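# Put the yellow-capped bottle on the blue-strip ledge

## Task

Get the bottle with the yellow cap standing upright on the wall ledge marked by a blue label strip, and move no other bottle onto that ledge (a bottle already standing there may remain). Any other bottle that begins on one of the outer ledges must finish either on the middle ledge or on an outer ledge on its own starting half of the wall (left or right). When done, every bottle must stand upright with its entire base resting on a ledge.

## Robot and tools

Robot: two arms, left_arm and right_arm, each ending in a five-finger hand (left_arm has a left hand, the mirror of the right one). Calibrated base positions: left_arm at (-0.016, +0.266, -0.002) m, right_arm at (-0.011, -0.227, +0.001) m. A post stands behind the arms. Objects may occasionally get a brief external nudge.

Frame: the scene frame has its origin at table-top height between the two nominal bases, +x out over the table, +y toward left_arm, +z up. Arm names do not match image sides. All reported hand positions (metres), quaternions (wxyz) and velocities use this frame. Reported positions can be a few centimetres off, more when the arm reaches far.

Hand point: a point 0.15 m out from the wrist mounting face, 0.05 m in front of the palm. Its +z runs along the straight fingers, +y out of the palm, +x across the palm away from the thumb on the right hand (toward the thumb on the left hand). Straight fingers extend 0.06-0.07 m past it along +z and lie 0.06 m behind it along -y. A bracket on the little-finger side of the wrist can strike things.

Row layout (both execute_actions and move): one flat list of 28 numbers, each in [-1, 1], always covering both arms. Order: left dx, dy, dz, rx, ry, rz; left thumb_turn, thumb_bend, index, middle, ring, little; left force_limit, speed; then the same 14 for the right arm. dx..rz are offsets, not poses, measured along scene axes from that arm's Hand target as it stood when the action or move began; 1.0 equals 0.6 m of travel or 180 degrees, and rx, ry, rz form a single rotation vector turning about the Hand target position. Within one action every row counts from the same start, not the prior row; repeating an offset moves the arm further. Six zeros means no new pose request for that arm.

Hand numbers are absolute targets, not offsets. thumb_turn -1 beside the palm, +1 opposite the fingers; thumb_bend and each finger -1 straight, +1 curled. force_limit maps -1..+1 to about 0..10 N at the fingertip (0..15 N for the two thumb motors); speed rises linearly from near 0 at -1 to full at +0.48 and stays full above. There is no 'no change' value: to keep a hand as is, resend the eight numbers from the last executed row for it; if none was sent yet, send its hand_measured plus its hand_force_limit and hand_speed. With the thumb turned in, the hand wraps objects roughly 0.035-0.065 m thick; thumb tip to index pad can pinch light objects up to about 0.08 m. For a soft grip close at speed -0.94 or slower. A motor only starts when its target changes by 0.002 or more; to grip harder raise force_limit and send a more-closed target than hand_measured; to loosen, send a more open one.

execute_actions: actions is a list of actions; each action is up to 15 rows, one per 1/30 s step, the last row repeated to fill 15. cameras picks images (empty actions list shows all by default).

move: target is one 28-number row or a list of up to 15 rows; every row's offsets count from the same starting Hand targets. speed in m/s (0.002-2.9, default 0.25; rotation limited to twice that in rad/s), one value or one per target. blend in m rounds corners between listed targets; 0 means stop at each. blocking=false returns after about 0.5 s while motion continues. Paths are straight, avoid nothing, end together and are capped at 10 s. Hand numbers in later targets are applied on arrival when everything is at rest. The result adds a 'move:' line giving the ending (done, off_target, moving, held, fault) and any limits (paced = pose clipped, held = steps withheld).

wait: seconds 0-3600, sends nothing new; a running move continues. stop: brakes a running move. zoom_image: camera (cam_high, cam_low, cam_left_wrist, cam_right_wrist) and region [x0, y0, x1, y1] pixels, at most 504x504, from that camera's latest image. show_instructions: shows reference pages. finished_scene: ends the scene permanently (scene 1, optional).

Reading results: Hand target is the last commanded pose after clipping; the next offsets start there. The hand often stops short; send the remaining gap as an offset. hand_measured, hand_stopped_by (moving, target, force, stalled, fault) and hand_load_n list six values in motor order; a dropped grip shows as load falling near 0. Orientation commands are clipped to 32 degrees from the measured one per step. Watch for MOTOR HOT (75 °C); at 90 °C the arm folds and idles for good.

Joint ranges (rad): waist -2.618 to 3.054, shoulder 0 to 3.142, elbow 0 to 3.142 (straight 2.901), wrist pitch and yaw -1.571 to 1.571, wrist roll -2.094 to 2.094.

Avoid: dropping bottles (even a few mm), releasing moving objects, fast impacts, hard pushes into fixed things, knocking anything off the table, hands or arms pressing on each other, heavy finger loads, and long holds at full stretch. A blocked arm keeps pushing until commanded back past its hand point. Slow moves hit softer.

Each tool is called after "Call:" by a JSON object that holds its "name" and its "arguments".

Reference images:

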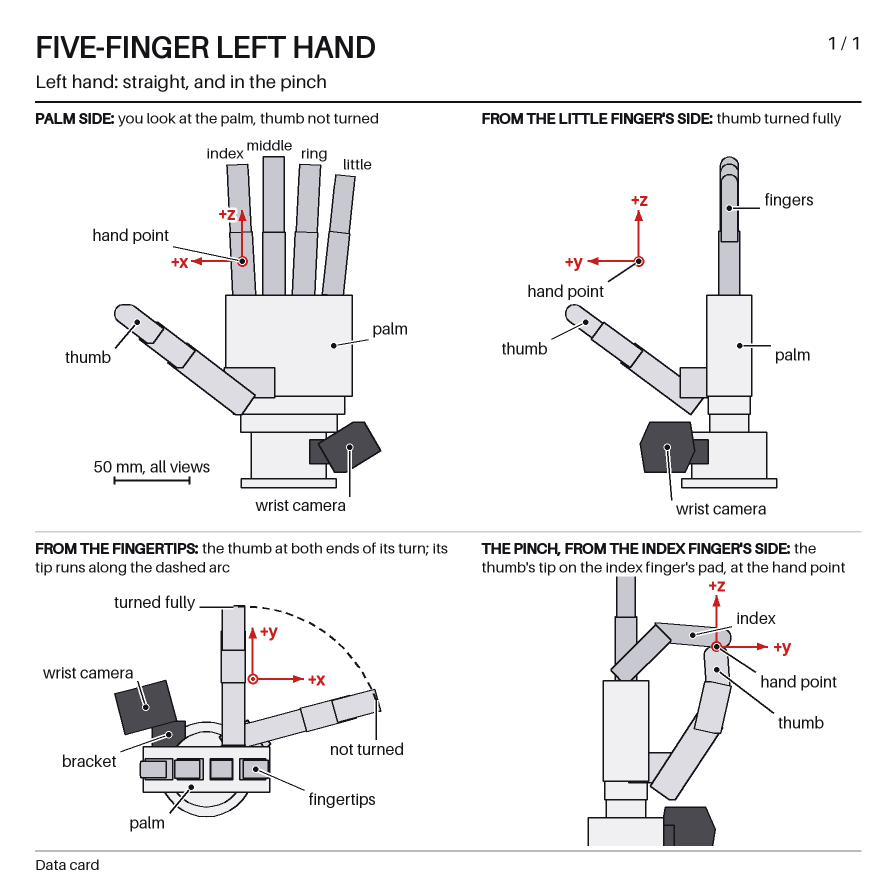

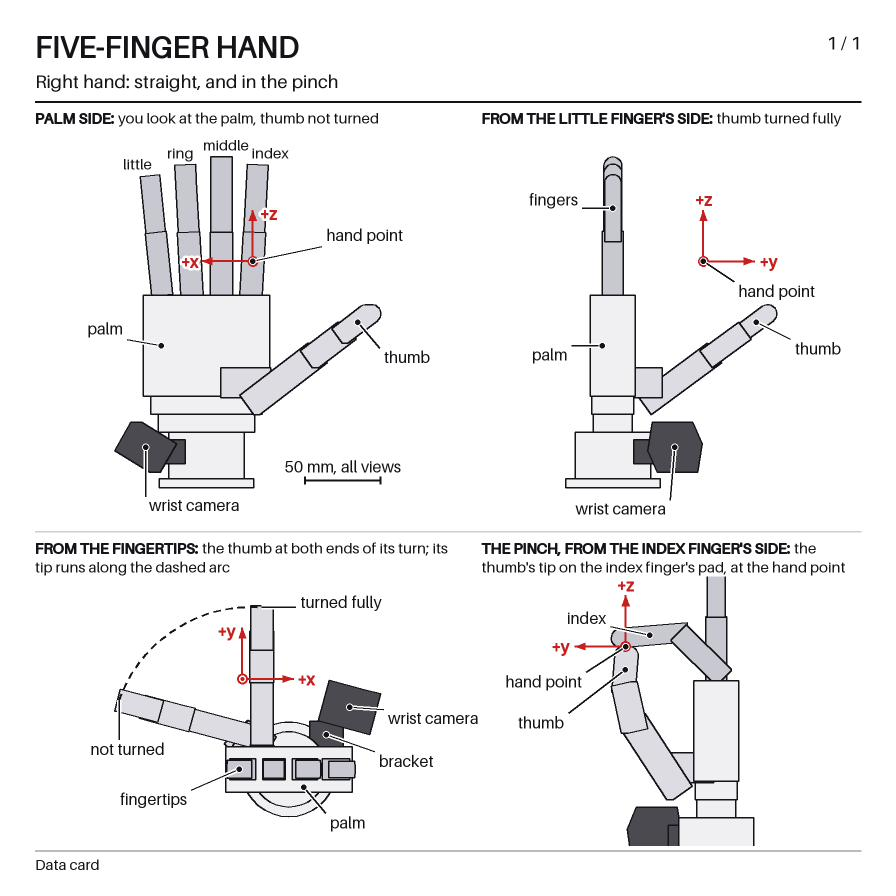

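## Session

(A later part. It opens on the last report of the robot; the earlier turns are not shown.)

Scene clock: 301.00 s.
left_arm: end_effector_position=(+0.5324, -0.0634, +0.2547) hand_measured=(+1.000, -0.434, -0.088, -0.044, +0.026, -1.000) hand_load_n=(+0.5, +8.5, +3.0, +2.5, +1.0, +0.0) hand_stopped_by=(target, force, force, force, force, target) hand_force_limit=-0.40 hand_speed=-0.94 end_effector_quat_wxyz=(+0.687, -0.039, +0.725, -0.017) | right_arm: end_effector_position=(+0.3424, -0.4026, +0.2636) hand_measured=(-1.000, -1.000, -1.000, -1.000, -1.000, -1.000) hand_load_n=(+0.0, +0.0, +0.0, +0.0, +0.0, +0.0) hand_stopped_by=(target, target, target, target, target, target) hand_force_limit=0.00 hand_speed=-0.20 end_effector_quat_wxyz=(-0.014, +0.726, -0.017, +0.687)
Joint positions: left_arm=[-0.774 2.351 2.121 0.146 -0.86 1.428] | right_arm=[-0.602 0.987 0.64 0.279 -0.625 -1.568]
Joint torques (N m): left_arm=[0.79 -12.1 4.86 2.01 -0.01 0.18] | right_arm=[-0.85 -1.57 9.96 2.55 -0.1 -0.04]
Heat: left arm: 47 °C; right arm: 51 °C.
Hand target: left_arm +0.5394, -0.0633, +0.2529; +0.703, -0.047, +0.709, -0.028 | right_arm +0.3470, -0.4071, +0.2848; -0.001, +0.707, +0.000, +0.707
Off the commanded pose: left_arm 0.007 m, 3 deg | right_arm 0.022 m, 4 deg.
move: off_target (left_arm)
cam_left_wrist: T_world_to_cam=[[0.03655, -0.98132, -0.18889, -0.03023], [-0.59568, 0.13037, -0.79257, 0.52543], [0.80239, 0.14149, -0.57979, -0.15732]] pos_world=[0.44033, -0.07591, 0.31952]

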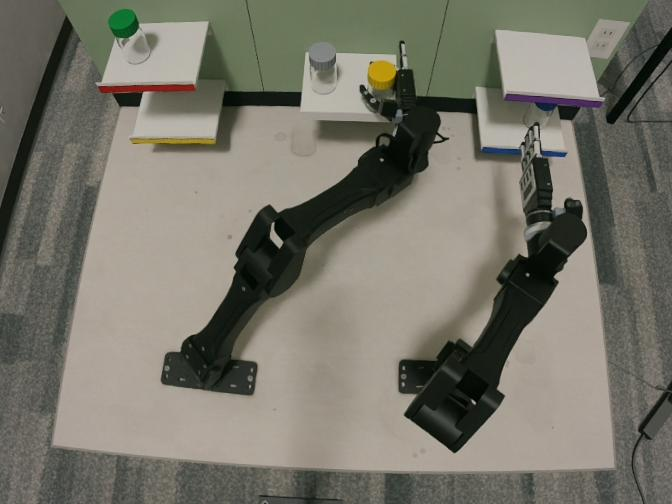

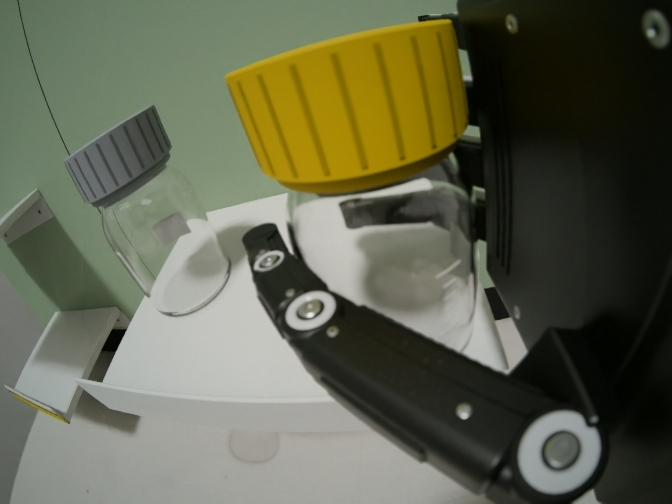

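Call:
{"name": "move", "arguments": {"target": [[0.025,0.0,0.01,0,0,0, 1,0.1,0.3,0.3,0.2,-1,-0.4,-0.94,0,0,0,0,0,0,-1,-1,-1,-1,-1,-1,0,-0.2]], "speed": 0.03, "cameras": ["cam_high","cam_left_wrist"]}}

Call:
{"name": "zoom_image", "arguments": {"camera": "cam_high", "region": [350, 55, 405, 120]}}

Scene clock: 305.97 s.
left_arm: end_effector_position=(+0.5447, -0.0581, +0.2543) hand_measured=(+1.000, -0.434, -0.088, -0.044, +0.026, -1.000) hand_load_n=(+0.0, +8.5, +3.0, +2.5, +1.5, +0.0) hand_stopped_by=(target, force, force, force, force, target) hand_force_limit=-0.40 hand_speed=-0.94 end_effector_quat_wxyz=(+0.691, -0.036, +0.722, -0.009) | right_arm: end_effector_position=(+0.3424, -0.4026, +0.2636) hand_measured=(-1.000, -1.000, -1.000, -1.000, -1.000, -1.000) hand_load_n=(+0.0, +0.0, +0.0, +0.0, +0.0, +0.0) hand_stopped_by=(target, target, target, target, target, target) hand_force_limit=0.00 hand_speed=-0.20 end_effector_quat_wxyz=(-0.014, +0.726, -0.017, +0.687)
Joint positions: left_arm=[-0.753 2.384 2.16 0.157 -0.848 1.457] | right_arm=[-0.602 0.987 0.64 0.279 -0.625 -1.568]
Joint torques (N m): left_arm=[0.83 -10.99 10.47 1.49 0.07 0.07] | right_arm=[-0.85 -1.5 9.98 2.56 -0.09 -0.04]
Heat: left arm: 48 °C; right arm: 51 °C.
Hand target: left_arm +0.5544, -0.0632, +0.2591; +0.703, -0.048, +0.709, -0.028 | right_arm +0.3470, -0.4071, +0.2848; -0.001, +0.707, +0.000, +0.707
Off the commanded pose: left_arm 0.012 m, 3 deg | right_arm 0.022 m, 4 deg.
move: off_target (left_arm)
cam_left_wrist: T_world_to_cam=[[0.04563, -0.97785, -0.20429, -0.02642], [-0.58884, 0.13887, -0.79623, 0.52946], [0.80696, 0.15662, -0.56946, -0.17247]] pos_world=[0.45215, -0.07234, 0.31796]

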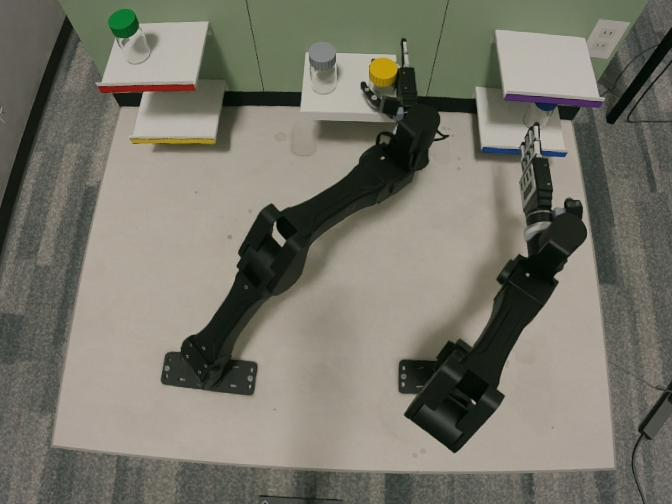

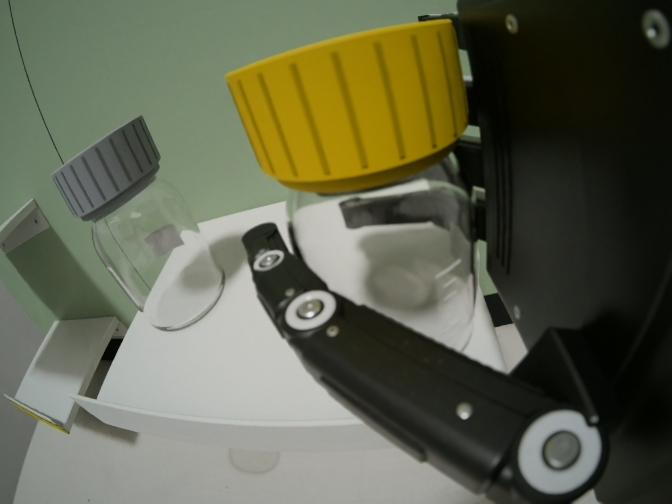

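Scaled by 7.754 from the camera's image (finer frame: 960x720).

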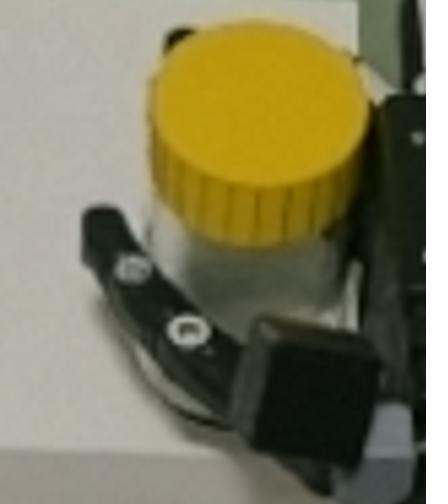

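Call:
{"name": "move", "arguments": {"target": [[0.0,0.002,-0.018,-0.002,0,0, 1,0.1,0.3,0.3,0.2,-1,-0.4,-0.94,0,0,0,0,0,0,-1,-1,-1,-1,-1,-1,0,-0.2]], "speed": 0.03, "cameras": ["cam_high","cam_left_wrist"]}}

Call:
{"name": "zoom_image", "arguments": {"camera": "cam_high", "region": [350, 55, 405, 120]}}

Scene clock: 309.20 s.
left_arm: end_effector_position=(+0.5447, -0.0582, +0.2546) hand_measured=(+1.000, -0.434, -0.088, -0.044, +0.026, -1.000) hand_load_n=(+0.0, +8.5, +3.0, +2.5, +1.5, +0.0) hand_stopped_by=(target, force, force, force, force, target) hand_force_limit=-0.40 hand_speed=-0.94 end_effector_quat_wxyz=(+0.692, -0.036, +0.721, -0.010) | right_arm: end_effector_position=(+0.3424, -0.4026, +0.2636) hand_measured=(-1.000, -1.000, -1.000, -1.000, -1.000, -1.000) hand_load_n=(+0.0, +0.0, +0.0, +0.0, +0.0, +0.0) hand_stopped_by=(target, target, target, target, target, target) hand_force_limit=0.00 hand_speed=-0.20 end_effector_quat_wxyz=(-0.014, +0.726, -0.017, +0.687)
Joint positions: left_arm=[-0.753 2.384 2.16 0.158 -0.848 1.457] | right_arm=[-0.602 0.987 0.64 0.279 -0.625 -1.568]
Joint torques (N m): left_arm=[0.92 -11.14 6.76 1.83 0.07 -0.02] | right_arm=[-0.87 -1.58 9.92 2.56 -0.1 -0.03]
Heat: left arm: 48 °C; right arm: 51 °C.
Hand target: left_arm +0.5544, -0.0620, +0.2483; +0.703, -0.050, +0.709, -0.031 | right_arm +0.3470, -0.4071, +0.2848; -0.001, +0.707, +0.000, +0.707
Off the commanded pose: left_arm 0.012 m, 3 deg | right_arm 0.022 m, 4 deg.
move: off_target (left_arm)
cam_left_wrist: T_world_to_cam=[[0.04589, -0.97807, -0.20316, -0.02679], [-0.58799, 0.13796, -0.79701, 0.52933], [0.80756, 0.15603, -0.56877, -0.17296]] pos_world=[0.45215, -0.07225, 0.31807]

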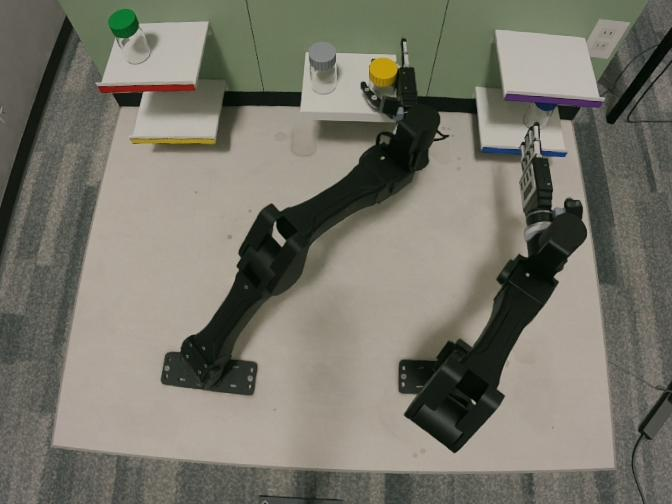

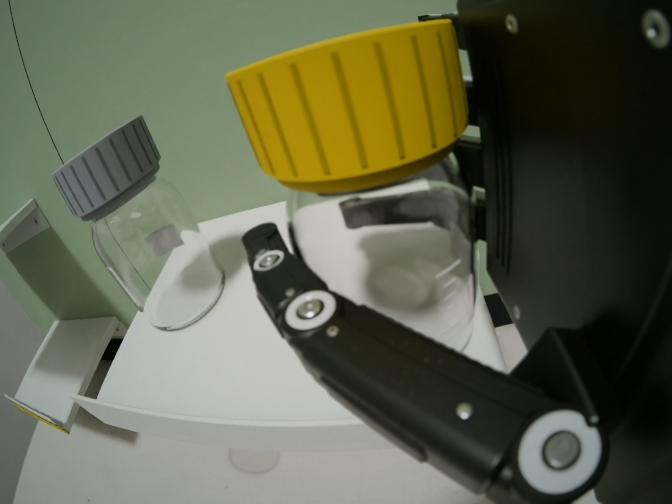

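Scaled by 7.754 from the camera's image (finer frame: 960x720).

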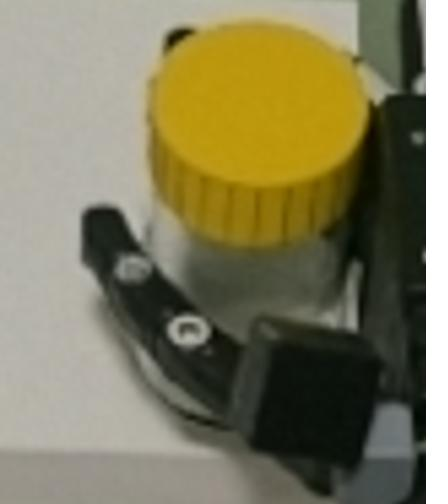

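Call:
{"name": "move", "arguments": {"target": [[0.0,0.0,-0.014,0,0,0, 1,0.1,0.3,0.3,0.2,-1,-0.4,-0.94,0,0,0,0,0,0,-1,-1,-1,-1,-1,-1,0,-0.2]], "speed": 0.03, "cameras": ["cam_high","cam_left_wrist"]}}

Call:
{"name": "zoom_image", "arguments": {"camera": "cam_high", "region": [350, 55, 405, 120]}}

Scene clock: 311.23 s.
left_arm: end_effector_position=(+0.5458, -0.0604, +0.2550) hand_measured=(+1.000, -0.434, -0.088, -0.044, +0.026, -1.000) hand_load_n=(+0.0, +8.5, +3.0, +2.5, +1.0, +0.0) hand_stopped_by=(target, force, force, force, force, target) hand_force_limit=-0.40 hand_speed=-0.94 end_effector_quat_wxyz=(+0.695, -0.043, +0.718, -0.020) | right_arm: end_effector_position=(+0.3424, -0.4026, +0.2636) hand_measured=(-1.000, -1.000, -1.000, -1.000, -1.000, -1.000) hand_load_n=(+0.0, +0.0, +0.0, +0.0, +0.0, +0.0) hand_stopped_by=(target, target, target, target, target, target) hand_force_limit=0.00 hand_speed=-0.20 end_effector_quat_wxyz=(-0.014, +0.726, -0.017, +0.687)
Joint positions: left_arm=[-0.753 2.386 2.16 0.175 -0.843 1.444] | right_arm=[-0.602 0.987 0.64 0.279 -0.625 -1.568]
Joint torques (N m): left_arm=[0.91 -11.15 4.59 1.87 0.06 -0.07] | right_arm=[-0.88 -1.55 9.96 2.55 -0.1 -0.04]
Heat: left arm: 48 °C; right arm: 51 °C.
Hand target: left_arm +0.5544, -0.0620, +0.2399; +0.703, -0.050, +0.709, -0.031 | right_arm +0.3470, -0.4071, +0.2848; -0.001, +0.707, +0.000, +0.707
Off the commanded pose: left_arm 0.017 m, 2 deg | right_arm 0.022 m, 4 deg.
move: off_target (left_arm)
cam_left_wrist: T_world_to_cam=[[0.04387, -0.98294, -0.17863, -0.03435], [-0.57925, 0.12065, -0.80617, 0.52712], [0.81397, 0.13884, -0.56407, -0.17892]] pos_world=[0.45248, -0.07252, 0.31788]

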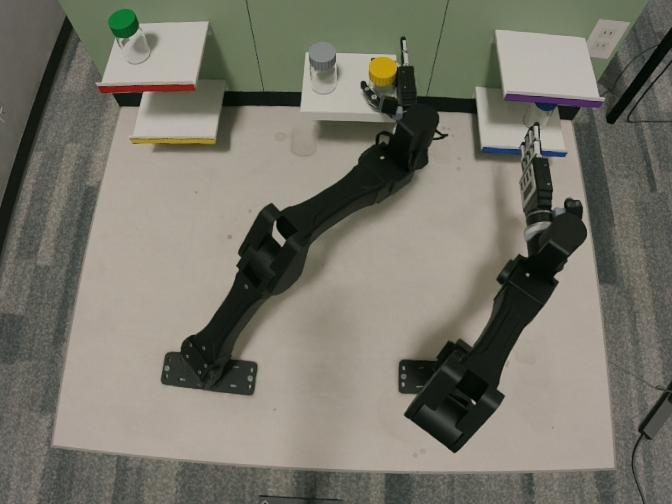

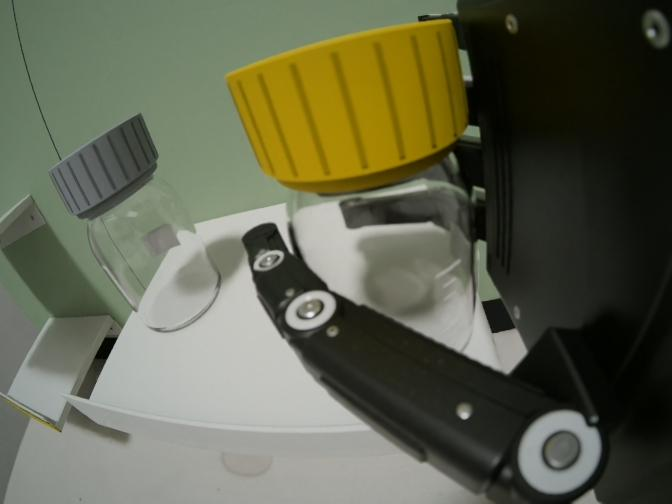

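Scaled by 7.754 from the camera's image (finer frame: 960x720).

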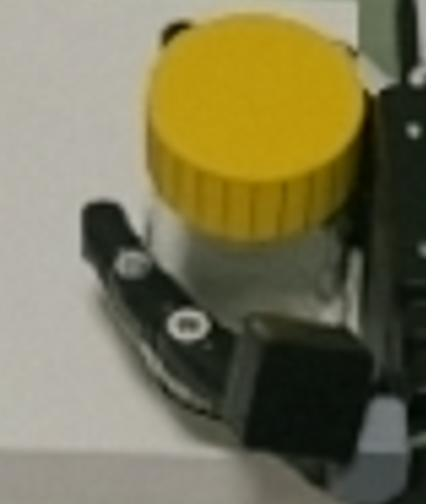

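Call:
{"name": "move", "arguments": {"target": [[0.0,0.0,-0.012,0.006,0,0, 1,0.1,0.3,0.3,0.2,-1,-0.4,-0.94,0,0,0,0,0,0,-1,-1,-1,-1,-1,-1,0,-0.2]], "speed": 0.03, "cameras": ["cam_high","cam_left_wrist"]}}

Call:
{"name": "zoom_image", "arguments": {"camera": "cam_high", "region": [350, 55, 405, 120]}}

Scene clock: 318.57 s.
left_arm: end_effector_position=(+0.5461, -0.0585, +0.2548) hand_measured=(+1.000, -0.434, -0.088, -0.044, +0.024, -1.000) hand_load_n=(+0.0, +8.5, +2.5, +2.5, +2.0, +0.0) hand_stopped_by=(target, force, force, force, force, target) hand_force_limit=-0.40 hand_speed=-0.94 end_effector_quat_wxyz=(+0.703, -0.047, +0.709, -0.017) | right_arm: end_effector_position=(+0.3424, -0.4026, +0.2636) hand_measured=(-1.000, -1.000, -1.000, -1.000, -1.000, -1.000) hand_load_n=(+0.0, +0.0, +0.0, +0.0, +0.0, +0.0) hand_stopped_by=(target, target, target, target, target, target) hand_force_limit=0.00 hand_speed=-0.20 end_effector_quat_wxyz=(-0.014, +0.726, -0.017, +0.687)
Joint positions: left_arm=[-0.753 2.386 2.132 0.236 -0.854 1.467] | right_arm=[-0.602 0.987 0.64 0.279 -0.625 -1.568]
Joint torques (N m): left_arm=[0.77 -10.89 4.33 1.64 0.09 0.07] | right_arm=[-0.9 -1.52 9.96 2.57 -0.1 -0.04]
Heat: left arm: 48 °C; right arm: 52 °C.
Hand target: left_arm +0.5544, -0.0620, +0.2327; +0.704, -0.043, +0.709, -0.024 | right_arm +0.3470, -0.4071, +0.2848; -0.001, +0.707, +0.000, +0.707
Off the commanded pose: left_arm 0.024 m, 1 deg | right_arm 0.022 m, 4 deg.
move: off_target (left_arm)
cam_left_wrist: T_world_to_cam=[[0.05797, -0.98266, -0.17613, -0.04094], [-0.56197, 0.1137, -0.81931, 0.52043], [0.82512, 0.14648, -0.54563, -0.18989]] pos_world=[0.45152, -0.07159, 0.31557]

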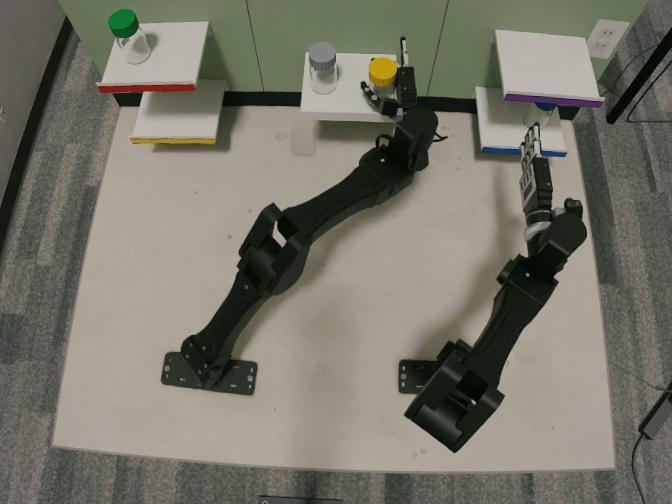

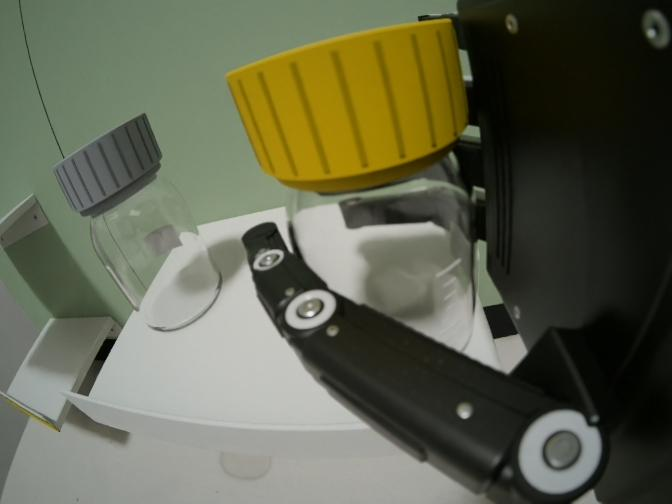

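Scaled by 7.754 from the camera's image (finer frame: 960x720).

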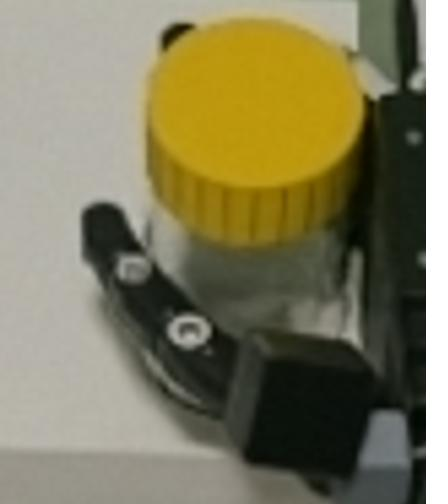

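Call:
{"name": "move", "arguments": {"target": [[0.0,0.0,0.02,0.0,0.018,0, 1,0.1,0.3,0.3,0.2,-1,-0.4,-0.94,0,0,0,0,0,0,-1,-1,-1,-1,-1,-1,0,-0.2]], "speed": 0.03, "cameras": ["cam_high","cam_left_wrist"]}}

Call:
{"name": "zoom_image", "arguments": {"camera": "cam_high", "region": [350, 55, 405, 120]}}

Scene clock: 322.07 s.
left_arm: end_effector_position=(+0.5475, -0.0586, +0.2547) hand_measured=(+1.000, -0.434, -0.088, -0.044, +0.024, -1.000) hand_load_n=(+0.0, +8.5, +2.5, +2.5, +1.5, +0.0) hand_stopped_by=(target, force, force, force, force, target) hand_force_limit=-0.40 hand_speed=-0.94 end_effector_quat_wxyz=(+0.693, -0.048, +0.719, -0.020) | right_arm: end_effector_position=(+0.3424, -0.4026, +0.2636) hand_measured=(-1.000, -1.000, -1.000, -1.000, -1.000, -1.000) hand_load_n=(+0.0, +0.0, +0.0, +0.0, +0.0, +0.0) hand_stopped_by=(target, target, target, target, target, target) hand_force_limit=0.00 hand_speed=-0.20 end_effector_quat_wxyz=(-0.014, +0.726, -0.017, +0.687)
Joint positions: left_arm=[-0.748 2.392 2.177 0.155 -0.845 1.431] | right_arm=[-0.602 0.987 0.64 0.279 -0.625 -1.568]
Joint torques (N m): left_arm=[0.75 -10.93 10.59 0.69 0.09 -0.11] | right_arm=[-0.9 -1.55 9.94 2.56 -0.09 -0.04]
Heat: left arm: 48 °C; right arm: 52 °C.
Hand target: left_arm +0.5545, -0.0620, +0.2446; +0.683, -0.044, +0.729, -0.023 | right_arm +0.3470, -0.4071, +0.2848; -0.001, +0.707, +0.000, +0.707
Off the commanded pose: left_arm 0.013 m, 2 deg | right_arm 0.022 m, 4 deg.
move: off_target (left_arm)
cam_left_wrist: T_world_to_cam=[[0.04898, -0.98372, -0.17288, -0.03712], [-0.58431, 0.11216, -0.80374, 0.52929], [0.81005, 0.14039, -0.56931, -0.17712]] pos_world=[0.45456, -0.07101, 0.31816]

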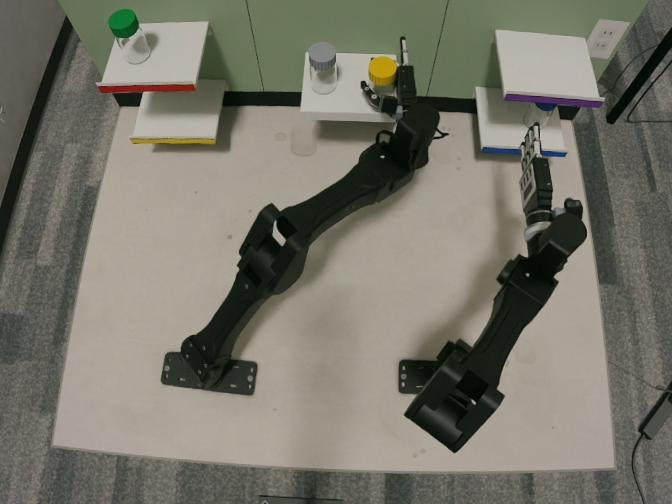

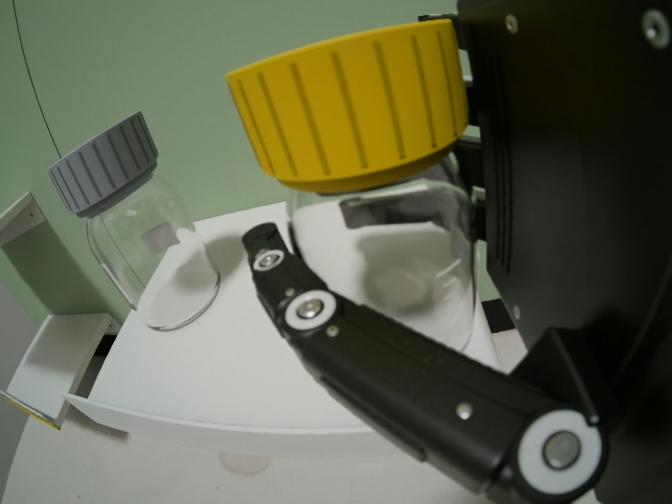

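Scaled by 7.754 from the camera's image (finer frame: 960x720).

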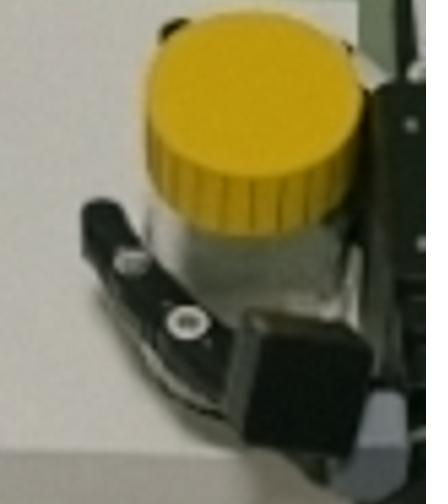

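Call:
{"name": "zoom_image", "arguments": {"camera": "cam_high", "region": [360, 80, 395, 115]}}

Scaled by 14.400 from the camera's image (finer frame: 960x720).

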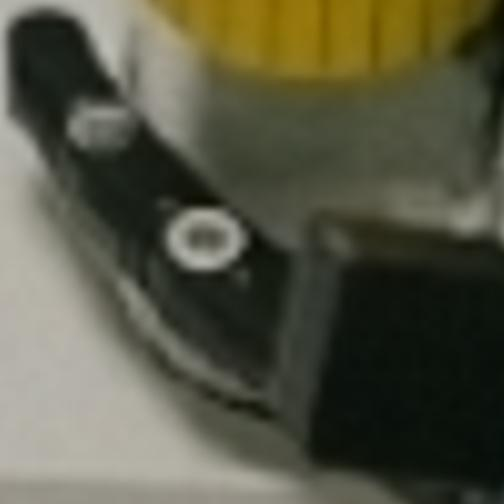

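Call:
{"name": "move", "arguments": {"target": [[0.0,0.0,-0.006,0.012,0.0,0, 1,0.1,0.3,0.3,0.2,-1,-0.4,-0.94,0,0,0,0,0,0,-1,-1,-1,-1,-1,-1,0,-0.2]], "speed": 0.03, "cameras": ["cam_high","cam_left_wrist"]}}

Call:
{"name": "zoom_image", "arguments": {"camera": "cam_high", "region": [350, 55, 405, 120]}}

Scene clock: 328.83 s.
left_arm: end_effector_position=(+0.5482, -0.0593, +0.2540) hand_measured=(+1.000, -0.434, -0.088, -0.044, +0.024, -1.000) hand_load_n=(+0.5, +8.5, +2.5, +2.5, +1.5, +0.0) hand_stopped_by=(target, force, force, force, force, target) hand_force_limit=-0.40 hand_speed=-0.94 end_effector_quat_wxyz=(+0.692, -0.037, +0.721, -0.014) | right_arm: end_effector_position=(+0.3424, -0.4026, +0.2636) hand_measured=(-1.000, -1.000, -1.000, -1.000, -1.000, -1.000) hand_load_n=(+0.0, +0.0, +0.0, +0.0, +0.0, +0.0) hand_stopped_by=(target, target, target, target, target, target) hand_force_limit=0.00 hand_speed=-0.20 end_effector_quat_wxyz=(-0.014, +0.726, -0.017, +0.687)
Joint positions: left_arm=[-0.748 2.395 2.177 0.155 -0.839 1.453] | right_arm=[-0.602 0.987 0.64 0.279 -0.625 -1.568]
Joint torques (N m): left_arm=[0.58 -10.51 9.85 0.82 0.02 0.06] | right_arm=[-0.9 -1.57 9.95 2.56 -0.09 -0.06]
Heat: left arm: 46 °C; right arm: 52 °C.
Hand target: left_arm +0.5545, -0.0620, +0.2409; +0.684, -0.031, +0.729, -0.009 | right_arm +0.3470, -0.4071, +0.2848; -0.001, +0.707, +0.000, +0.707
Off the commanded pose: left_arm 0.015 m, 2 deg | right_arm 0.022 m, 4 deg.
move: off_target (left_arm)
cam_left_wrist: T_world_to_cam=[[0.04156, -0.97972, -0.19602, -0.02781], [-0.58591, 0.13501, -0.79905, 0.53027], [0.80931, 0.14806, -0.56842, -0.17733]] pos_world=[0.45536, -0.07258, 0.31747]

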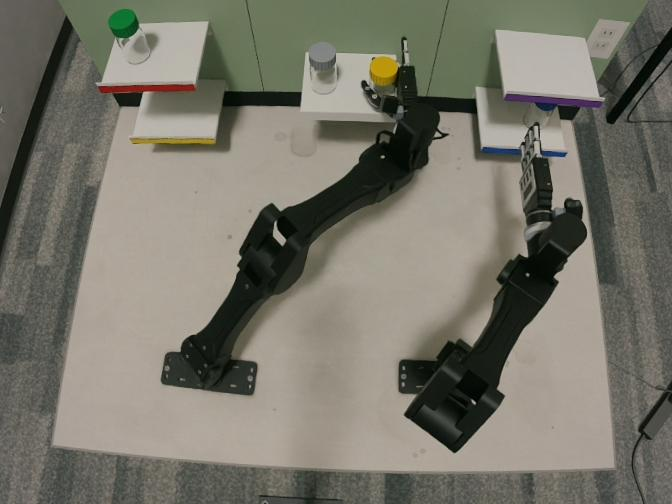

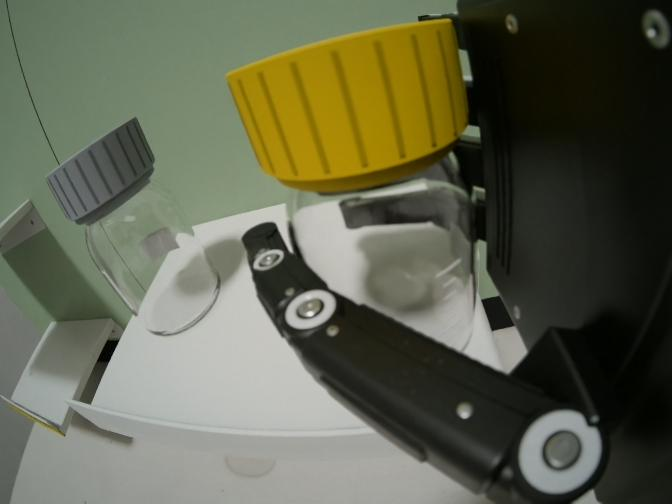

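Scaled by 7.754 from the camera's image (finer frame: 960x720).

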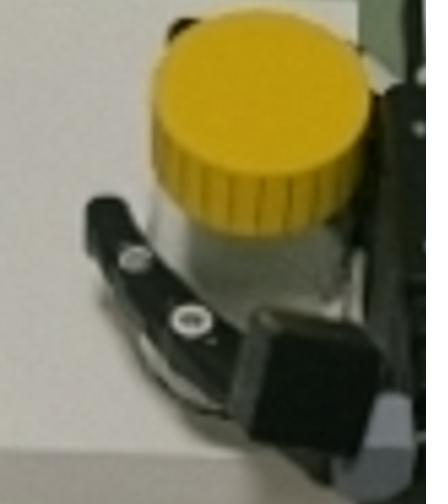

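Call:
{"name": "move", "arguments": {"target": [[0.0,0.0,0.008,0.0,0.0,0, 1,-0.55,-0.3,-0.25,-0.2,-1,-0.4,-0.92,0,0,0,0,0,0,-1,-1,-1,-1,-1,-1,0,-0.2]], "speed": 0.03, "cameras": ["cam_high","cam_left_wrist"]}}

Call:
{"name": "zoom_image", "arguments": {"camera": "cam_high", "region": [350, 55, 405, 120]}}

Scene clock: 332.13 s.
left_arm: end_effector_position=(+0.5495, -0.0617, +0.2518) hand_measured=(+1.000, -0.550, -0.300, -0.250, -0.200, -1.000) hand_load_n=(+0.0, +0.0, +0.0, +0.0, +0.0, +0.0) hand_stopped_by=(target, target, target, target, target, target) hand_force_limit=-0.40 hand_speed=-0.92 end_effector_quat_wxyz=(+0.691, -0.040, +0.721, -0.019) | right_arm: end_effector_position=(+0.3424, -0.4026, +0.2636) hand_measured=(-1.000, -1.000, -1.000, -1.000, -1.000, -1.000) hand_load_n=(+0.0, +0.0, +0.0, +0.0, +0.0, +0.0) hand_stopped_by=(target, target, target, target, target, target) hand_force_limit=0.00 hand_speed=-0.20 end_effector_quat_wxyz=(-0.014, +0.726, -0.017, +0.687)
Joint positions: left_arm=[-0.748 2.404 2.189 0.151 -0.834 1.44] | right_arm=[-0.602 0.987 0.64 0.279 -0.625 -1.568]
Joint torques (N m): left_arm=[0.57 -11.23 10.7 0.69 0.02 0.04] | right_arm=[-0.91 -1.54 9.99 2.56 -0.1 -0.04]
Heat: left arm: 46 °C; right arm: 52 °C.
Hand target: left_arm +0.5545, -0.0620, +0.2458; +0.684, -0.031, +0.729, -0.009 | right_arm +0.3470, -0.4071, +0.2848; -0.001, +0.707, +0.000, +0.707
Off the commanded pose: left_arm 0.008 m, 2 deg | right_arm 0.022 m, 4 deg.
move: done
cam_left_wrist: T_world_to_cam=[[0.03729, -0.982, -0.18518, -0.03119], [-0.58631, 0.12856, -0.79982, 0.52969], [0.80923, 0.1384, -0.57096, -0.17922]] pos_world=[0.45676, -0.07392, 0.31555]

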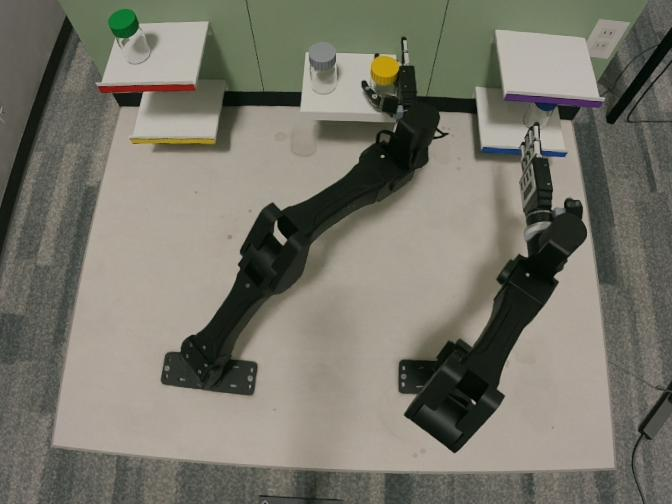

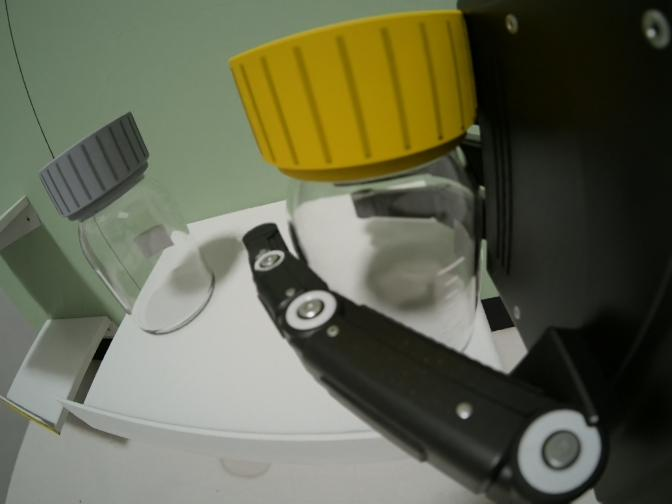

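Scaled by 7.754 from the camera's image (finer frame: 960x720).

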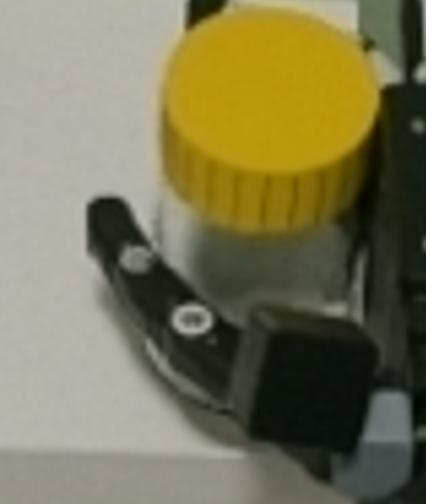

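Call:
{"name": "move", "arguments": {"target": [[0.0,0.0,0.005,0.0,0.0,0, 1,-1,-1,-1,-1,-1,-0.4,-0.85,0,0,0,0,0,0,-1,-1,-1,-1,-1,-1,0,-0.2]], "speed": 0.03, "cameras": ["cam_high","cam_left_wrist"]}}

Call:
{"name": "zoom_image", "arguments": {"camera": "cam_high", "region": [350, 55, 405, 120]}}

Call:
{"name": "zoom_image", "arguments": {"camera": "cam_left_wrist", "region": [200, 0, 500, 400]}}

Scene clock: 336.47 s.
left_arm: end_effector_position=(+0.5495, -0.0618, +0.2549) hand_measured=(+1.000, -1.000, -1.000, -1.000, -1.000, -1.000) hand_load_n=(+0.0, +0.0, +0.0, +0.0, +0.0, +0.0) hand_stopped_by=(target, target, target, target, target, target) hand_force_limit=-0.40 hand_speed=-0.85 end_effector_quat_wxyz=(+0.691, -0.040, +0.721, -0.019) | right_arm: end_effector_position=(+0.3424, -0.4026, +0.2636) hand_measured=(-1.000, -1.000, -1.000, -1.000, -1.000, -1.000) hand_load_n=(+0.0, +0.0, +0.0, +0.0, -0.5, +0.0) hand_stopped_by=(target, target, target, target, target, target) hand_force_limit=0.00 hand_speed=-0.20 end_effector_quat_wxyz=(-0.014, +0.726, -0.017, +0.687)
Joint positions: left_arm=[-0.748 2.405 2.203 0.138 -0.834 1.44] | right_arm=[-0.602 0.987 0.64 0.279 -0.625 -1.568]
Joint torques (N m): left_arm=[0.54 -11.28 10.71 0.69 0.01 0.06] | right_arm=[-0.87 -1.55 9.96 2.56 -0.11 -0.04]
Heat: left arm: 45 °C; right arm: 52 °C.
Hand target: left_arm +0.5545, -0.0620, +0.2488; +0.684, -0.031, +0.729, -0.009 | right_arm +0.3470, -0.4071, +0.2848; -0.001, +0.707, +0.000, +0.707
Off the commanded pose: left_arm 0.008 m, 2 deg | right_arm 0.022 m, 4 deg.
move: done
cam_left_wrist: T_world_to_cam=[[0.03736, -0.98204, -0.18495, -0.03074], [-0.58618, 0.12836, -0.79995, 0.53206], [0.80932, 0.1383, -0.57086, -0.17759]] pos_world=[0.45676, -0.07392, 0.31855]

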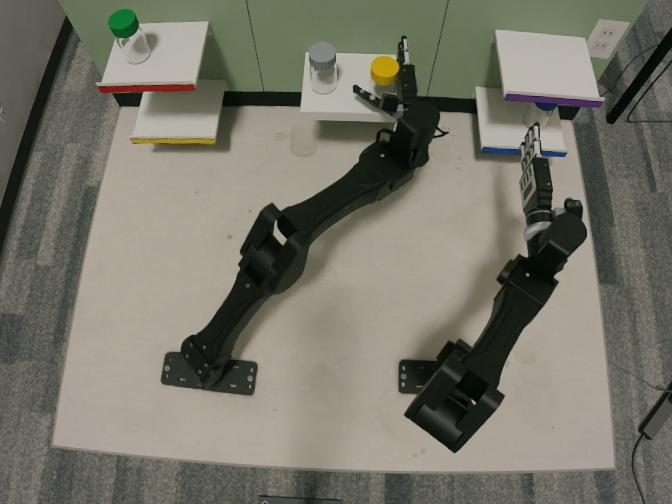

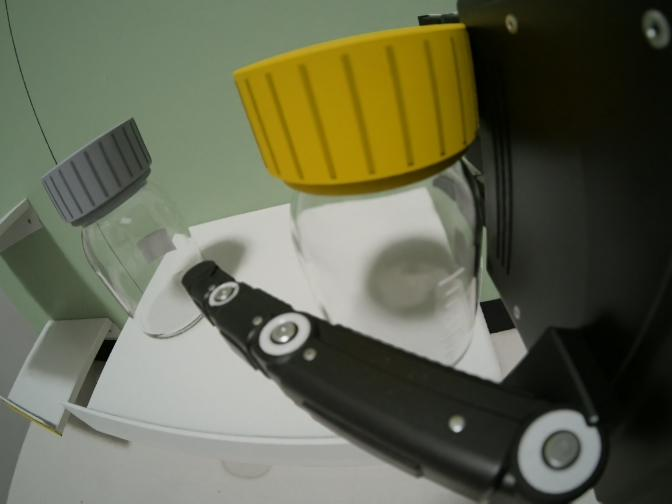

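Scaled by 7.754 from the camera's image (finer frame: 960x720).

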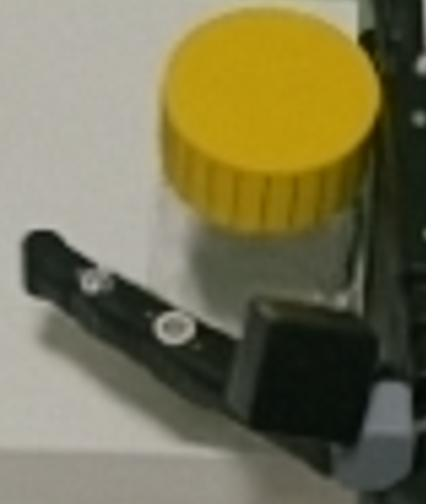

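Scaled by 1.260 from the camera's image (finer frame: 960x720).

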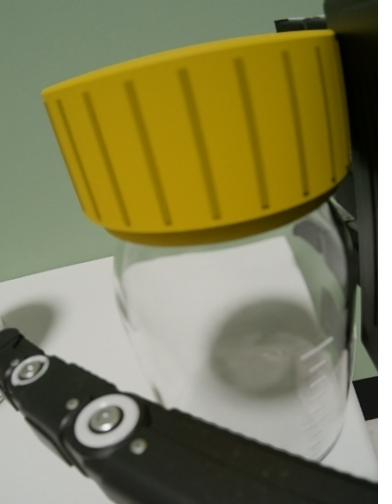

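Call:
{"name": "move", "arguments": {"target": [[0.0,-0.03,0.01,0.0,0.0,0, 1,-1,-1,-1,-1,-1,-0.4,-0.85,0,0,0,0,0,0,-1,-1,-1,-1,-1,-1,0,-0.2]], "speed": 0.04, "cameras": ["cam_high","cam_left_wrist"]}}

Scene clock: 339.80 s.
left_arm: end_effector_position=(+0.5562, -0.0755, +0.2621) hand_measured=(+1.000, -1.000, -1.000, -1.000, -1.000, -1.000) hand_load_n=(+0.5, +0.0, +0.0, +0.0, +0.0, +0.0) hand_stopped_by=(target, target, target, target, target, target) hand_force_limit=-0.40 hand_speed=-0.85 end_effector_quat_wxyz=(+0.692, -0.038, +0.720, -0.023) | right_arm: end_effector_position=(+0.3424, -0.4026, +0.2636) hand_measured=(-1.000, -1.000, -1.000, -1.000, -1.000, -1.000) hand_load_n=(+0.0, +0.0, +0.0, +0.0, +0.0, +0.0) hand_stopped_by=(target, target, target, target, target, target) hand_force_limit=0.00 hand_speed=-0.20 end_effector_quat_wxyz=(-0.014, +0.726, -0.017, +0.687)
Joint positions: left_arm=[-0.756 2.495 2.391 0.045 -0.834 1.44] | right_arm=[-0.602 0.987 0.64 0.279 -0.625 -1.568]
Joint torques (N m): left_arm=[-0.84 -11.56 10.59 0.7 -0.16 0.06] | right_arm=[-0.91 -1.54 9.94 2.57 -0.09 -0.04]
Heat: left arm: 45 °C; right arm: 52 °C.
Hand target: left_arm +0.5544, -0.0800, +0.2550; +0.684, -0.031, +0.729, -0.009 | right_arm +0.3470, -0.4071, +0.2848; -0.001, +0.707, +0.000, +0.707
Off the commanded pose: left_arm 0.009 m, 2 deg | right_arm 0.022 m, 4 deg.
move: done
cam_left_wrist: T_world_to_cam=[[0.03082, -0.98293, -0.1814, -0.04051], [-0.58251, 0.12982, -0.80239, 0.54222], [0.81224, 0.1304, -0.56857, -0.17984]] pos_world=[0.46317, -0.08676, 0.32547]

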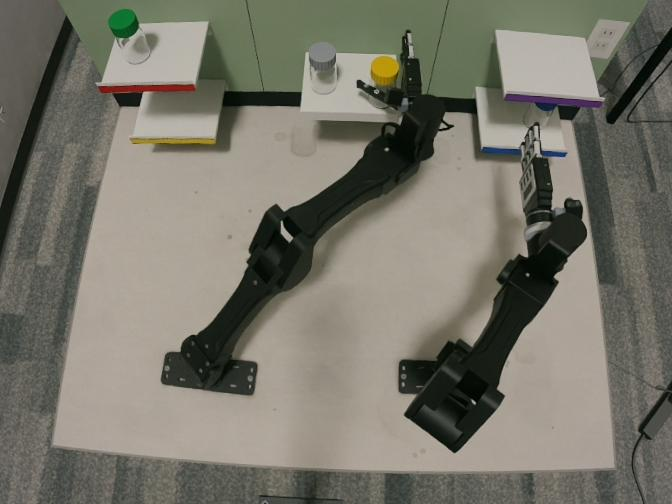

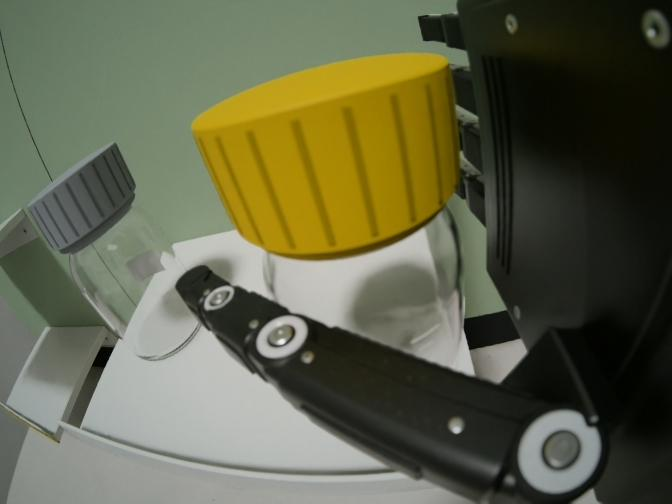

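Call:
{"name": "move", "arguments": {"target": [[-0.12,-0.005,0.0,0.0,0.0,0, 1,-1,-1,-1,-1,-1,-0.4,-0.85,0,0,0,0,0,0,-1,-1,-1,-1,-1,-1,0,-0.2],[-0.3,-0.005,0.02,0.0,0.0,0, 1,-1,-1,-1,-1,-1,-0.4,-0.85,0,0,0,0,0,0,-1,-1,-1,-1,-1,-1,0,-0.2]], "speed": 0.07, "blend": 0.02, "cameras": ["cam_high","cam_left_wrist"]}}

Scene clock: 345.47 s.
left_arm: end_effector_position=(+0.3786, -0.0892, +0.2543) hand_measured=(+1.000, -1.000, -1.000, -1.000, -1.000, -1.000) hand_load_n=(+0.0, +0.0, +0.0, +0.0, +0.0, +0.0) hand_stopped_by=(target, target, target, target, target, target) hand_force_limit=-0.40 hand_speed=-0.85 end_effector_quat_wxyz=(+0.669, -0.005, +0.743, +0.006) | right_arm: end_effector_position=(+0.3424, -0.4026, +0.2636) hand_measured=(-1.000, -1.000, -1.000, -1.000, -1.000, -1.000) hand_load_n=(+0.0, +0.0, +0.0, +0.0, +0.0, +0.0) hand_stopped_by=(target, target, target, target, target, target) hand_force_limit=0.00 hand_speed=-0.20 end_effector_quat_wxyz=(-0.014, +0.726, -0.017, +0.687)
Joint positions: left_arm=[-1.057 2.06 1.713 0.105 -1.121 1.353] | right_arm=[-0.602 0.987 0.64 0.279 -0.625 -1.568]
Joint torques (N m): left_arm=[-0.4 -13.57 4.37 1.56 -0.38 -0.02] | right_arm=[-0.91 -1.55 9.96 2.55 -0.09 -0.04]
Heat: left arm: 44 °C; right arm: 53 °C.
Hand target: left_arm +0.3745, -0.0830, +0.2667; +0.684, -0.031, +0.729, -0.009 | right_arm +0.3470, -0.4071, +0.2848; -0.001, +0.707, +0.000, +0.707
Off the commanded pose: left_arm 0.015 m, 4 deg | right_arm 0.022 m, 4 deg.
move: off_target (left_arm)
cam_left_wrist: T_world_to_cam=[[0.00645, -0.96372, -0.26684, -0.01724], [-0.63232, 0.20279, -0.74769, 0.44575], [0.77468, 0.17355, -0.60807, -0.01]] pos_world=[0.28971, -0.10528, 0.3226]

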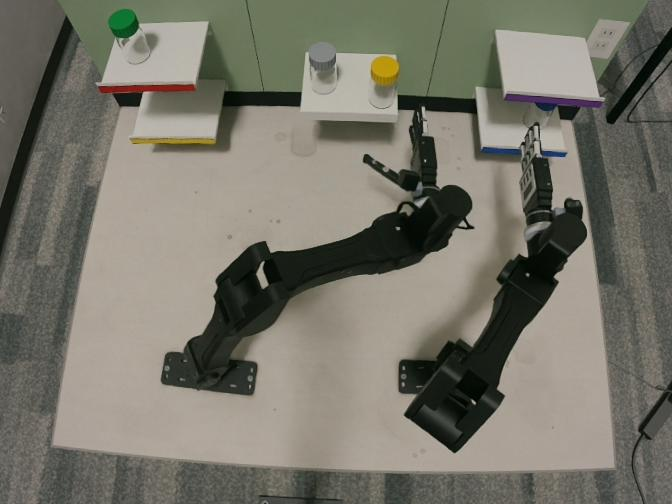

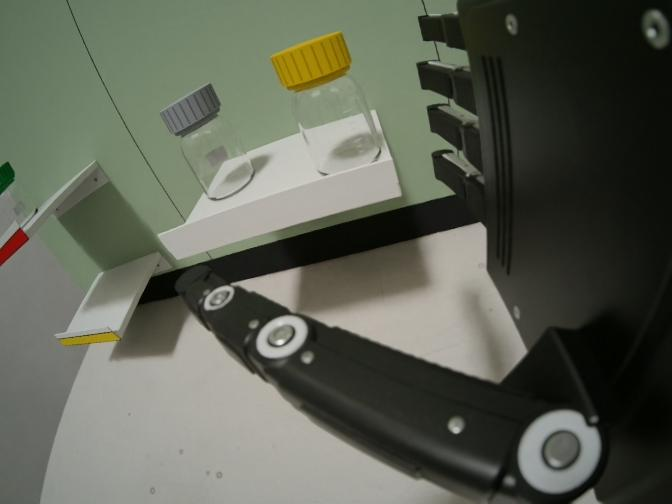

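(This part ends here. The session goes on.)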